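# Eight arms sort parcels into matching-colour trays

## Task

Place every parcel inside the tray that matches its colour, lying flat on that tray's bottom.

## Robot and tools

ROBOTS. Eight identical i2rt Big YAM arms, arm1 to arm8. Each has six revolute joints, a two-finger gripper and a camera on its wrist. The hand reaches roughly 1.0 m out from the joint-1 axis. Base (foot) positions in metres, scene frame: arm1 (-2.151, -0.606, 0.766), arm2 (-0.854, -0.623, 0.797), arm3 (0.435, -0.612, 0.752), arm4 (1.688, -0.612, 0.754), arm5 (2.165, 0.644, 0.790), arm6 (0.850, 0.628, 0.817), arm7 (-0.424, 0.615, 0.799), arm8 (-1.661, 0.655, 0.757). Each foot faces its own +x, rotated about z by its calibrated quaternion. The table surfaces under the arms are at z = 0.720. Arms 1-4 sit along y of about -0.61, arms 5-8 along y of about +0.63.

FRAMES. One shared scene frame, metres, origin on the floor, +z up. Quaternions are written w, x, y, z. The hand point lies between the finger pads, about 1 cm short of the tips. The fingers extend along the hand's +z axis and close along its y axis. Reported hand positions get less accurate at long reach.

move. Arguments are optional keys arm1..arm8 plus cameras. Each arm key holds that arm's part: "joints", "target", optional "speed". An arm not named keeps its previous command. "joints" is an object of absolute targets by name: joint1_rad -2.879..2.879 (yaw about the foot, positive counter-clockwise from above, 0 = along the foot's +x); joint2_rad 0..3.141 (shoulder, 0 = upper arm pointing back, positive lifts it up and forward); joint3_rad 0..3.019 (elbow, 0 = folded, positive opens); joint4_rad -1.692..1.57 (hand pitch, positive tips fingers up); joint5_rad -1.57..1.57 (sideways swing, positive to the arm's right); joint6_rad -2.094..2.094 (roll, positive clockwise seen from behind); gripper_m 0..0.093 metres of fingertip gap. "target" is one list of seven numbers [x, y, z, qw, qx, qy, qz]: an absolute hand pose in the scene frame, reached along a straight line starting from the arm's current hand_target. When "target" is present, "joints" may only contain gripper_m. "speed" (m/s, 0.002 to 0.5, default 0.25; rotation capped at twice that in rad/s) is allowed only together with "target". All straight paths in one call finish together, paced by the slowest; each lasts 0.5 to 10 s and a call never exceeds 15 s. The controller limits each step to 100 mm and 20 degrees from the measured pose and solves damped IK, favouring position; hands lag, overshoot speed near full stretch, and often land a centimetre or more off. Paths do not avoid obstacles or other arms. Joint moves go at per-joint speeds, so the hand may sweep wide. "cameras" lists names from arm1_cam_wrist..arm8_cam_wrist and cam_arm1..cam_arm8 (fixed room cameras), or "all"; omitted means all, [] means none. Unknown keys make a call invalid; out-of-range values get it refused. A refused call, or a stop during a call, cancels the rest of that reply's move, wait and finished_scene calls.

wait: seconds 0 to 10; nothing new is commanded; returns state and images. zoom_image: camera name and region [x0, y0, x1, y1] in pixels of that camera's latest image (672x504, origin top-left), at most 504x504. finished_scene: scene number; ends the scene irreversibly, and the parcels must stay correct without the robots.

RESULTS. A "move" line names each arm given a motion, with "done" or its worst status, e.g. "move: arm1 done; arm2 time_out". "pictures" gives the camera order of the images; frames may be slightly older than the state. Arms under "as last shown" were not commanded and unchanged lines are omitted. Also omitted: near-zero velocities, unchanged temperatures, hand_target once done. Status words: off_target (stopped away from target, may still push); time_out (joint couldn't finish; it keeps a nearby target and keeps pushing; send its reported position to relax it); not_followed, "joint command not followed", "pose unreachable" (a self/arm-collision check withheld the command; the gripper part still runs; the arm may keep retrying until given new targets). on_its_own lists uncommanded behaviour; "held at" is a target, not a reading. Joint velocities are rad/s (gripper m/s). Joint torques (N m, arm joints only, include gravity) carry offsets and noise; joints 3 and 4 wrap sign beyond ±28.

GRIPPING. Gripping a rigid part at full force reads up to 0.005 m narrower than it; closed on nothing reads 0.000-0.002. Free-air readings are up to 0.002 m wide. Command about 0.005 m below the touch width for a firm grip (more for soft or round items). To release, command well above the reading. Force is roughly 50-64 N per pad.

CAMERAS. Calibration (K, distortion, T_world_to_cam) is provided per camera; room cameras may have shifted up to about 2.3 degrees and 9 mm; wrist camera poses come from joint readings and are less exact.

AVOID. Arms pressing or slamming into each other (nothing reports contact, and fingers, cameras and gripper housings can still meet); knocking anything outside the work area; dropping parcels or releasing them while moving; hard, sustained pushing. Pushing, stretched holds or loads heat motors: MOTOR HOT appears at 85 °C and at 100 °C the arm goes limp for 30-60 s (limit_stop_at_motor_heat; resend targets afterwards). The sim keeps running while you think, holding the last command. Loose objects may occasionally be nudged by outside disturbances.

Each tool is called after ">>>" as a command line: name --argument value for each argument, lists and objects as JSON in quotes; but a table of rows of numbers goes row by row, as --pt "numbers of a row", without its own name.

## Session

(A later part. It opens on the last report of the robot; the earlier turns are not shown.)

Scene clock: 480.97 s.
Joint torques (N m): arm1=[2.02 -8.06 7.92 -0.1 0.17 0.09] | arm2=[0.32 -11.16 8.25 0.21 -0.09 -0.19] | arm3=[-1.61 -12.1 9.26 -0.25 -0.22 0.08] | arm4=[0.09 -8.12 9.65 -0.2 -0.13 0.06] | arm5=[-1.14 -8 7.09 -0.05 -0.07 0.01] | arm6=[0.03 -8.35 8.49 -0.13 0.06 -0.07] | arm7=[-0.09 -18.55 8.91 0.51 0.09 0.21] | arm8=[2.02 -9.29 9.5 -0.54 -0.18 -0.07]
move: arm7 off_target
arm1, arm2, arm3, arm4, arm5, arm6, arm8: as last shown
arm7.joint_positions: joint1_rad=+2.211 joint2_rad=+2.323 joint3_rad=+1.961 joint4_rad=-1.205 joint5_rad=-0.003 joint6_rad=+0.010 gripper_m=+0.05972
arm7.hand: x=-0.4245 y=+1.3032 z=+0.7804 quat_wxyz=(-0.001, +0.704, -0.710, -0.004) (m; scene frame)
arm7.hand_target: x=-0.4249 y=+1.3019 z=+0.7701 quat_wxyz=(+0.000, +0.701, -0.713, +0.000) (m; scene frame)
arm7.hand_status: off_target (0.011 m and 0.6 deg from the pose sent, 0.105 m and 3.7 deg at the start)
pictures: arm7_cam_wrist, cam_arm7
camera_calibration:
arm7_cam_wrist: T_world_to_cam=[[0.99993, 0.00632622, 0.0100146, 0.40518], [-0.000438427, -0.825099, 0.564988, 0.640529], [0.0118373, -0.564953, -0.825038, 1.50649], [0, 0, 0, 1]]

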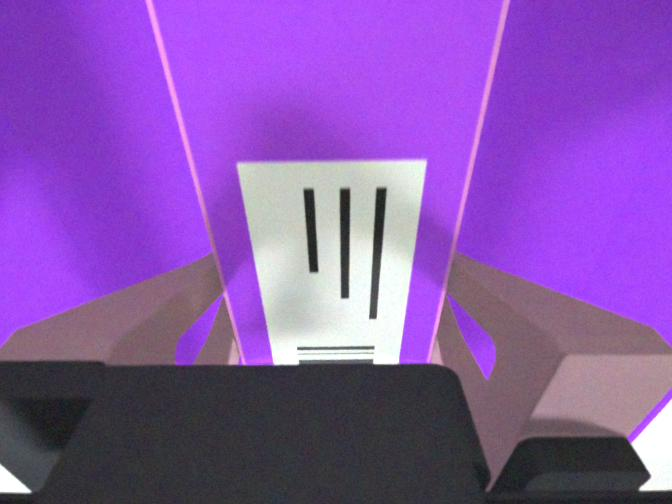

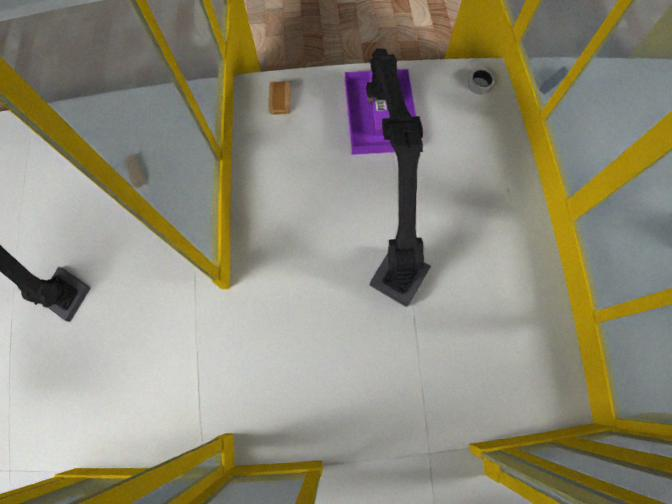

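>>> move --arm7 '{"target":[-0.424,1.298,0.752,0,-0.701,0.713,0],"speed":0.06}' --cameras '["arm7_cam_wrist"]'

>>> move --arm7 '{"joints":{"gripper_m":0.085}}' --cameras '[]'

>>> move --arm7 '{"target":[-0.424,1.30,0.90,0,-0.701,0.713,0]}' --cameras '[]'

>>> move --arm7 '{"target":[-0.424,0.995,1.05,0,-0.701,0.713,0]}' --cameras '[]'

>>> move --arm7 '{"joints":{"joint1_rad":1.4}}' --cameras '["cam_arm7","cam_arm1","cam_arm3","cam_arm4"]'

>>> zoom_image --camera "cam_arm7" --region '[330, 50, 450, 170]'

>>> zoom_image --camera "cam_arm4" --region '[340, 300, 480, 440]'

>>> zoom_image --camera "cam_arm1" --region '[90, 310, 250, 470]'

Scene clock: 491.23 s.
Joint torques (N m): arm1=[1.67 -7.94 8.01 -0.2 0.17 0.09] | arm2=[0.38 -11.16 8.25 0.21 -0.09 -0.19] | arm3=[-1.67 -12.1 9.31 -0.25 -0.22 0.08] | arm4=[0.09 -8.12 9.65 -0.2 -0.13 0.06] | arm5=[-0.56 -7.47 6.99 -0.14 -0.06 0.04] | arm6=[-0.03 -8.35 8.5 -0.16 0.06 -0.07] | arm7=[-0.21 -18.02 8.06 0.85 0.09 0.2] | arm8=[1.85 -9.35 9.46 -0.51 -0.2 -0.07]
move: arm7 off_target
arm1, arm2, arm3, arm4, arm5, arm6, arm8: as last shown
arm7.joint_positions: joint1_rad=+2.211 joint2_rad=+2.323 joint3_rad=+1.937 joint4_rad=-1.171 joint5_rad=-0.003 joint6_rad=+0.010 gripper_m=+0.05972
arm7.hand: x=-0.4245 y=+1.3023 z=+0.7717 quat_wxyz=(-0.004, +0.704, -0.710, -0.007) (m; scene frame)
arm7.hand_target: x=-0.4239 y=+1.2975 z=+0.7522 quat_wxyz=(+0.000, +0.701, -0.713, +0.000) (m; scene frame)
arm7.hand_status: off_target (0.020 m and 1.1 deg from the pose sent, 0.029 m and 0.6 deg at the start)
pictures: arm7_cam_wrist
camera_calibration:
arm7_cam_wrist: T_world_to_cam=[[0.99993, 0.0062258, 0.0100652, 0.405369], [-0.000437059, -0.83045, 0.557093, 0.657766], [0.011827, -0.557059, -0.830389, 1.49255], [0, 0, 0, 1]]

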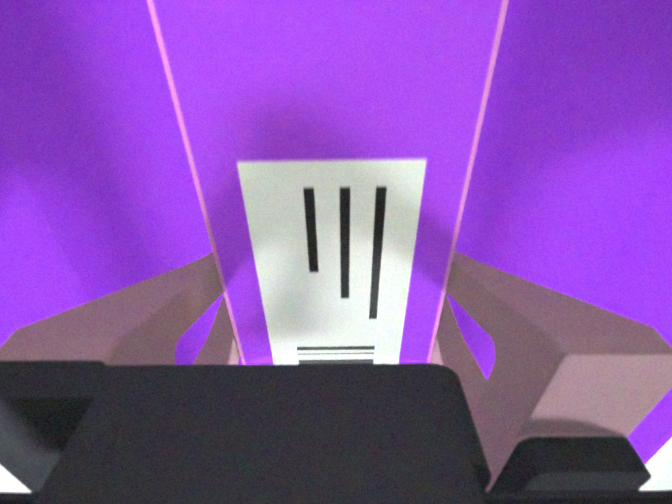

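Scene clock: 491.83 s.
Joint torques (N m): arm1=[1.85 -8.23 7.94 -0.06 0.16 0.05] | arm2=[0.32 -11.22 8.25 0.21 -0.09 -0.19] | arm3=[-1.85 -11.99 9.25 -0.27 -0.21 0.09] | arm4=[0.09 -8.12 9.63 -0.2 -0.13 0.06] | arm5=[-0.38 -7.53 7.08 0.01 -0.1 0.03] | arm6=[-0.03 -8.35 8.51 -0.14 0.06 -0.07] | arm7=[-0.38 -18.14 8.03 0.61 0.08 0.19] | arm8=[1.85 -9.41 9.46 -0.46 -0.19 -0.06]
move: arm7 done
arm1, arm2, arm4, arm5, arm6, arm8: as last shown
arm3.joint_positions: joint1_rad=-0.687 joint2_rad=+1.346 joint3_rad=+1.420 joint4_rad=-1.636 joint5_rad=-0.006 joint6_rad=-0.409 gripper_m=+0.09297
arm3.hand: x=+0.3289 y=-0.2413 z=+1.0507 quat_wxyz=(-0.005, +0.903, -0.430, -0.004) (m; scene frame)
arm7.joint_positions: joint1_rad=+2.211 joint2_rad=+2.323 joint3_rad=+1.937 joint4_rad=-1.163 joint5_rad=-0.003 joint6_rad=+0.010 gripper_m=+0.08483
arm7.joint_status: all done
arm7.hand: x=-0.4244 y=+1.3043 z=+0.7717 quat_wxyz=(-0.007, +0.704, -0.710, -0.010) (m; scene frame)
pictures: none

Scene clock: 493.30 s.
Joint torques (N m): arm1=[2.14 -8.29 8.01 -0.13 0.16 0.08] | arm2=[0.32 -11.16 8.27 0.21 -0.09 -0.19] | arm3=[-1.61 -12.1 9.29 -0.23 -0.22 0.08] | arm4=[0.15 -8.12 9.63 -0.2 -0.13 0.06] | arm5=[-1.03 -7.94 7.01 -0.17 -0.07 -0.01] | arm6=[-0.03 -8.35 8.5 -0.16 0.06 -0.06] | arm7=[-0.09 -17.79 14.83 -0.34 0.08 0.19] | arm8=[2.02 -9.23 9.51 -0.53 -0.18 -0.07]
move: arm7 off_target
arm1.joint_positions: joint1_rad=-1.548 joint2_rad=+1.332 joint3_rad=+1.383 joint4_rad=-1.598 joint5_rad=+0.004 joint6_rad=-0.070 gripper_m=+0.08489
arm1.hand: x=-2.3040 y=-0.9577 z=+1.0574 quat_wxyz=(-0.009, -0.814, -0.581, +0.013) (m; scene frame)
arm2, arm3, arm5, arm6, arm8: as last shown
arm4.joint_positions: joint1_rad=-1.862 joint2_rad=+1.342 joint3_rad=+1.425 joint4_rad=-1.631 joint5_rad=-0.013 joint6_rad=+0.034 gripper_m=+0.08491
arm4.hand: x=+1.9310 y=-0.9140 z=+1.0547 quat_wxyz=(-0.010, -0.455, -0.891, +0.006) (m; scene frame)
arm7.joint_positions: joint1_rad=+2.211 joint2_rad=+2.208 joint3_rad=+2.049 joint4_rad=-1.443 joint5_rad=-0.003 joint6_rad=+0.010 gripper_m=+0.08493
arm7.hand: x=-0.4243 y=+1.2857 z=+0.8890 quat_wxyz=(+0.011, +0.704, -0.710, +0.009) (m; scene frame)
arm7.hand_target: x=-0.4239 y=+1.2991 z=+0.9001 quat_wxyz=(+0.000, +0.701, -0.713, +0.000) (m; scene frame)
arm7.hand_status: off_target (0.018 m and 1.7 deg from the pose sent, 0.128 m and 1.5 deg at the start)
pictures: none

Scene clock: 495.53 s.
Joint torques (N m): arm1=[2.26 -8 7.98 -0.14 0.18 0.05] | arm2=[0.38 -11.16 8.25 0.23 -0.09 -0.19] | arm3=[-1.61 -12.04 9.28 -0.27 -0.21 0.09] | arm4=[0.09 -8.12 9.63 -0.2 -0.13 0.06] | arm5=[-0.5 -7.47 7.02 -0.06 -0.07 0.01] | arm6=[0.03 -8.29 8.51 -0.14 0.06 -0.07] | arm7=[-0.09 -8.94 9.07 -0.2 0.08 0.2] | arm8=[1.85 -9.11 9.54 -0.58 -0.18 -0.09]
move: arm7 done
arm1, arm2, arm3, arm4, arm5, arm8: as last shown
arm6.joint_positions: joint1_rad=-0.308 joint2_rad=+1.354 joint3_rad=+1.243 joint4_rad=-1.467 joint5_rad=-0.001 joint6_rad=-0.198 gripper_m=+0.09290
arm6.hand: x=+1.0813 y=+0.3210 z=+1.0438 quat_wxyz=(+0.003, -0.356, -0.934, -0.002) (m; scene frame)
arm7.joint_positions: joint1_rad=+2.211 joint2_rad=+1.336 joint3_rad=+1.300 joint4_rad=-1.514 joint5_rad=-0.003 joint6_rad=+0.010 gripper_m=+0.08493
arm7.hand: x=-0.4240 y=+1.0009 z=+1.0555 quat_wxyz=(-0.007, +0.704, -0.710, -0.010) (m; scene frame)
arm7.hand_target: x=-0.4239 y=+0.9950 z=+1.0501 quat_wxyz=(+0.000, +0.701, -0.713, +0.000) (m; scene frame)
arm7.hand_status: done (0.008 m and 1.5 deg from the pose sent, 0.332 m and 1.7 deg at the start)
pictures: none

Scene clock: 497.10 s.
Joint torques (N m): arm1=[2.08 -8.06 7.86 -0.16 0.17 0.08] | arm2=[0.32 -11.16 8.27 0.21 -0.09 -0.19] | arm3=[-1.73 -12.1 9.28 -0.25 -0.21 0.09] | arm4=[0.09 -8.12 9.63 -0.2 -0.13 0.06] | arm5=[-0.79 -7.47 7.09 -0.1 -0.1 0.05] | arm6=[-0.03 -8.35 8.51 -0.14 0.06 -0.07] | arm7=[-0.79 -8.94 9.06 -0.21 -0.01 0.19] | arm8=[1.85 -9.11 9.51 -0.5 -0.19 -0.08]
move: arm7 done
arm1, arm2, arm3, arm4, arm6: as last shown
arm5.joint_positions: joint1_rad=+1.555 joint2_rad=+1.324 joint3_rad=+1.305 joint4_rad=-1.536 joint5_rad=+0.000 joint6_rad=-0.285 gripper_m=+0.09288
arm5.hand: x=+2.0590 y=+0.2763 z=+1.0489 quat_wxyz=(+0.003, +0.704, +0.710, -0.003) (m; scene frame)
arm7.joint_positions: joint1_rad=+1.407 joint2_rad=+1.336 joint3_rad=+1.300 joint4_rad=-1.514 joint5_rad=-0.001 joint6_rad=+0.011 gripper_m=+0.08494
arm7.joint_status: all done
arm7.hand: x=-0.1450 y=+0.8824 z=+1.0551 quat_wxyz=(-0.010, +0.369, -0.929, -0.006) (m; scene frame)
arm8.joint_positions: joint1_rad=+0.328 joint2_rad=+1.339 joint3_rad=+1.408 joint4_rad=-1.623 joint5_rad=+0.003 joint6_rad=-0.272 gripper_m=+0.09292
arm8.hand: x=-1.7678 y=+0.2844 z=+1.0529 quat_wxyz=(-0.003, -0.709, -0.705, +0.008) (m; scene frame)
pictures: cam_arm1, cam_arm3, cam_arm4, cam_arm7

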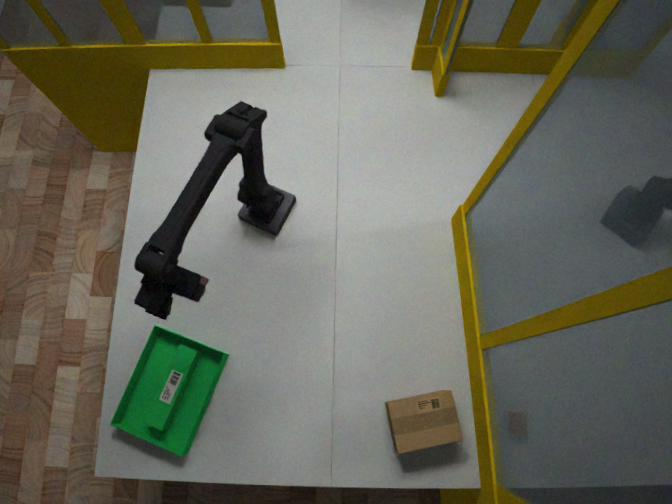

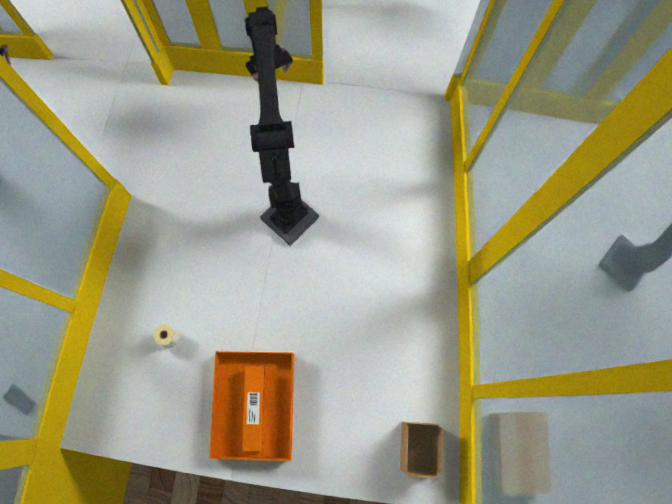

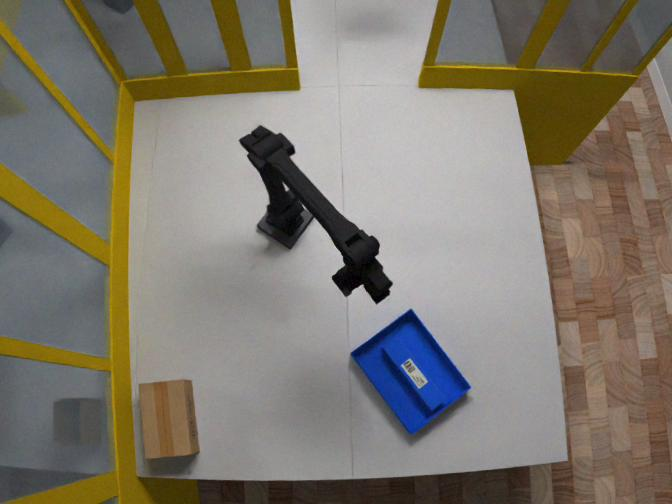

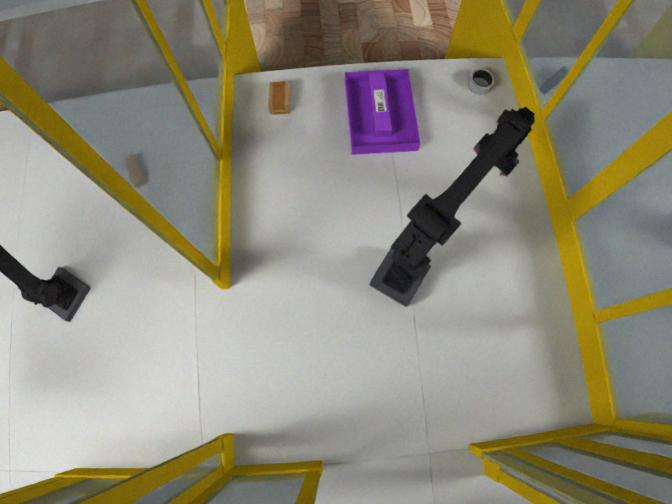

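Scaled by 4.200.

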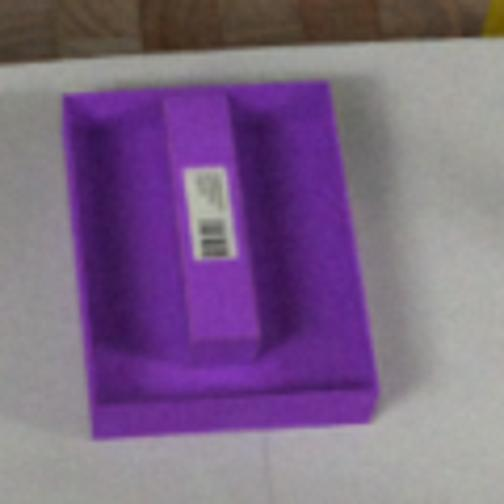

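Scaled by 3.600.

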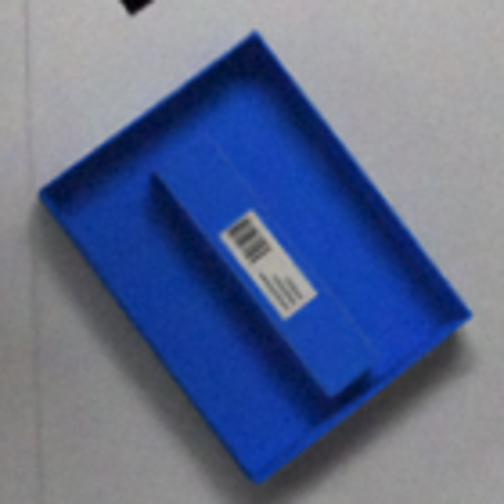

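Scaled by 3.150.

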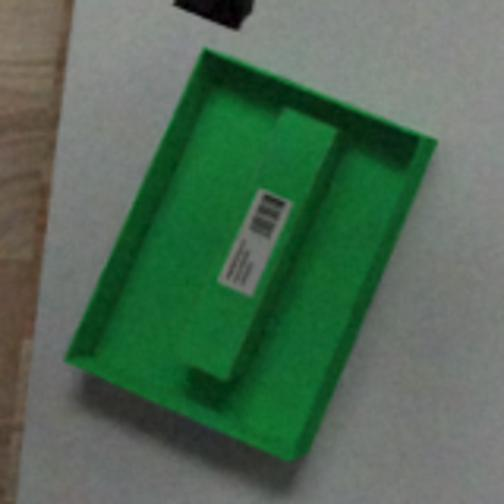

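>>> finished_scene --scene 2

The scene is finished: the task was done.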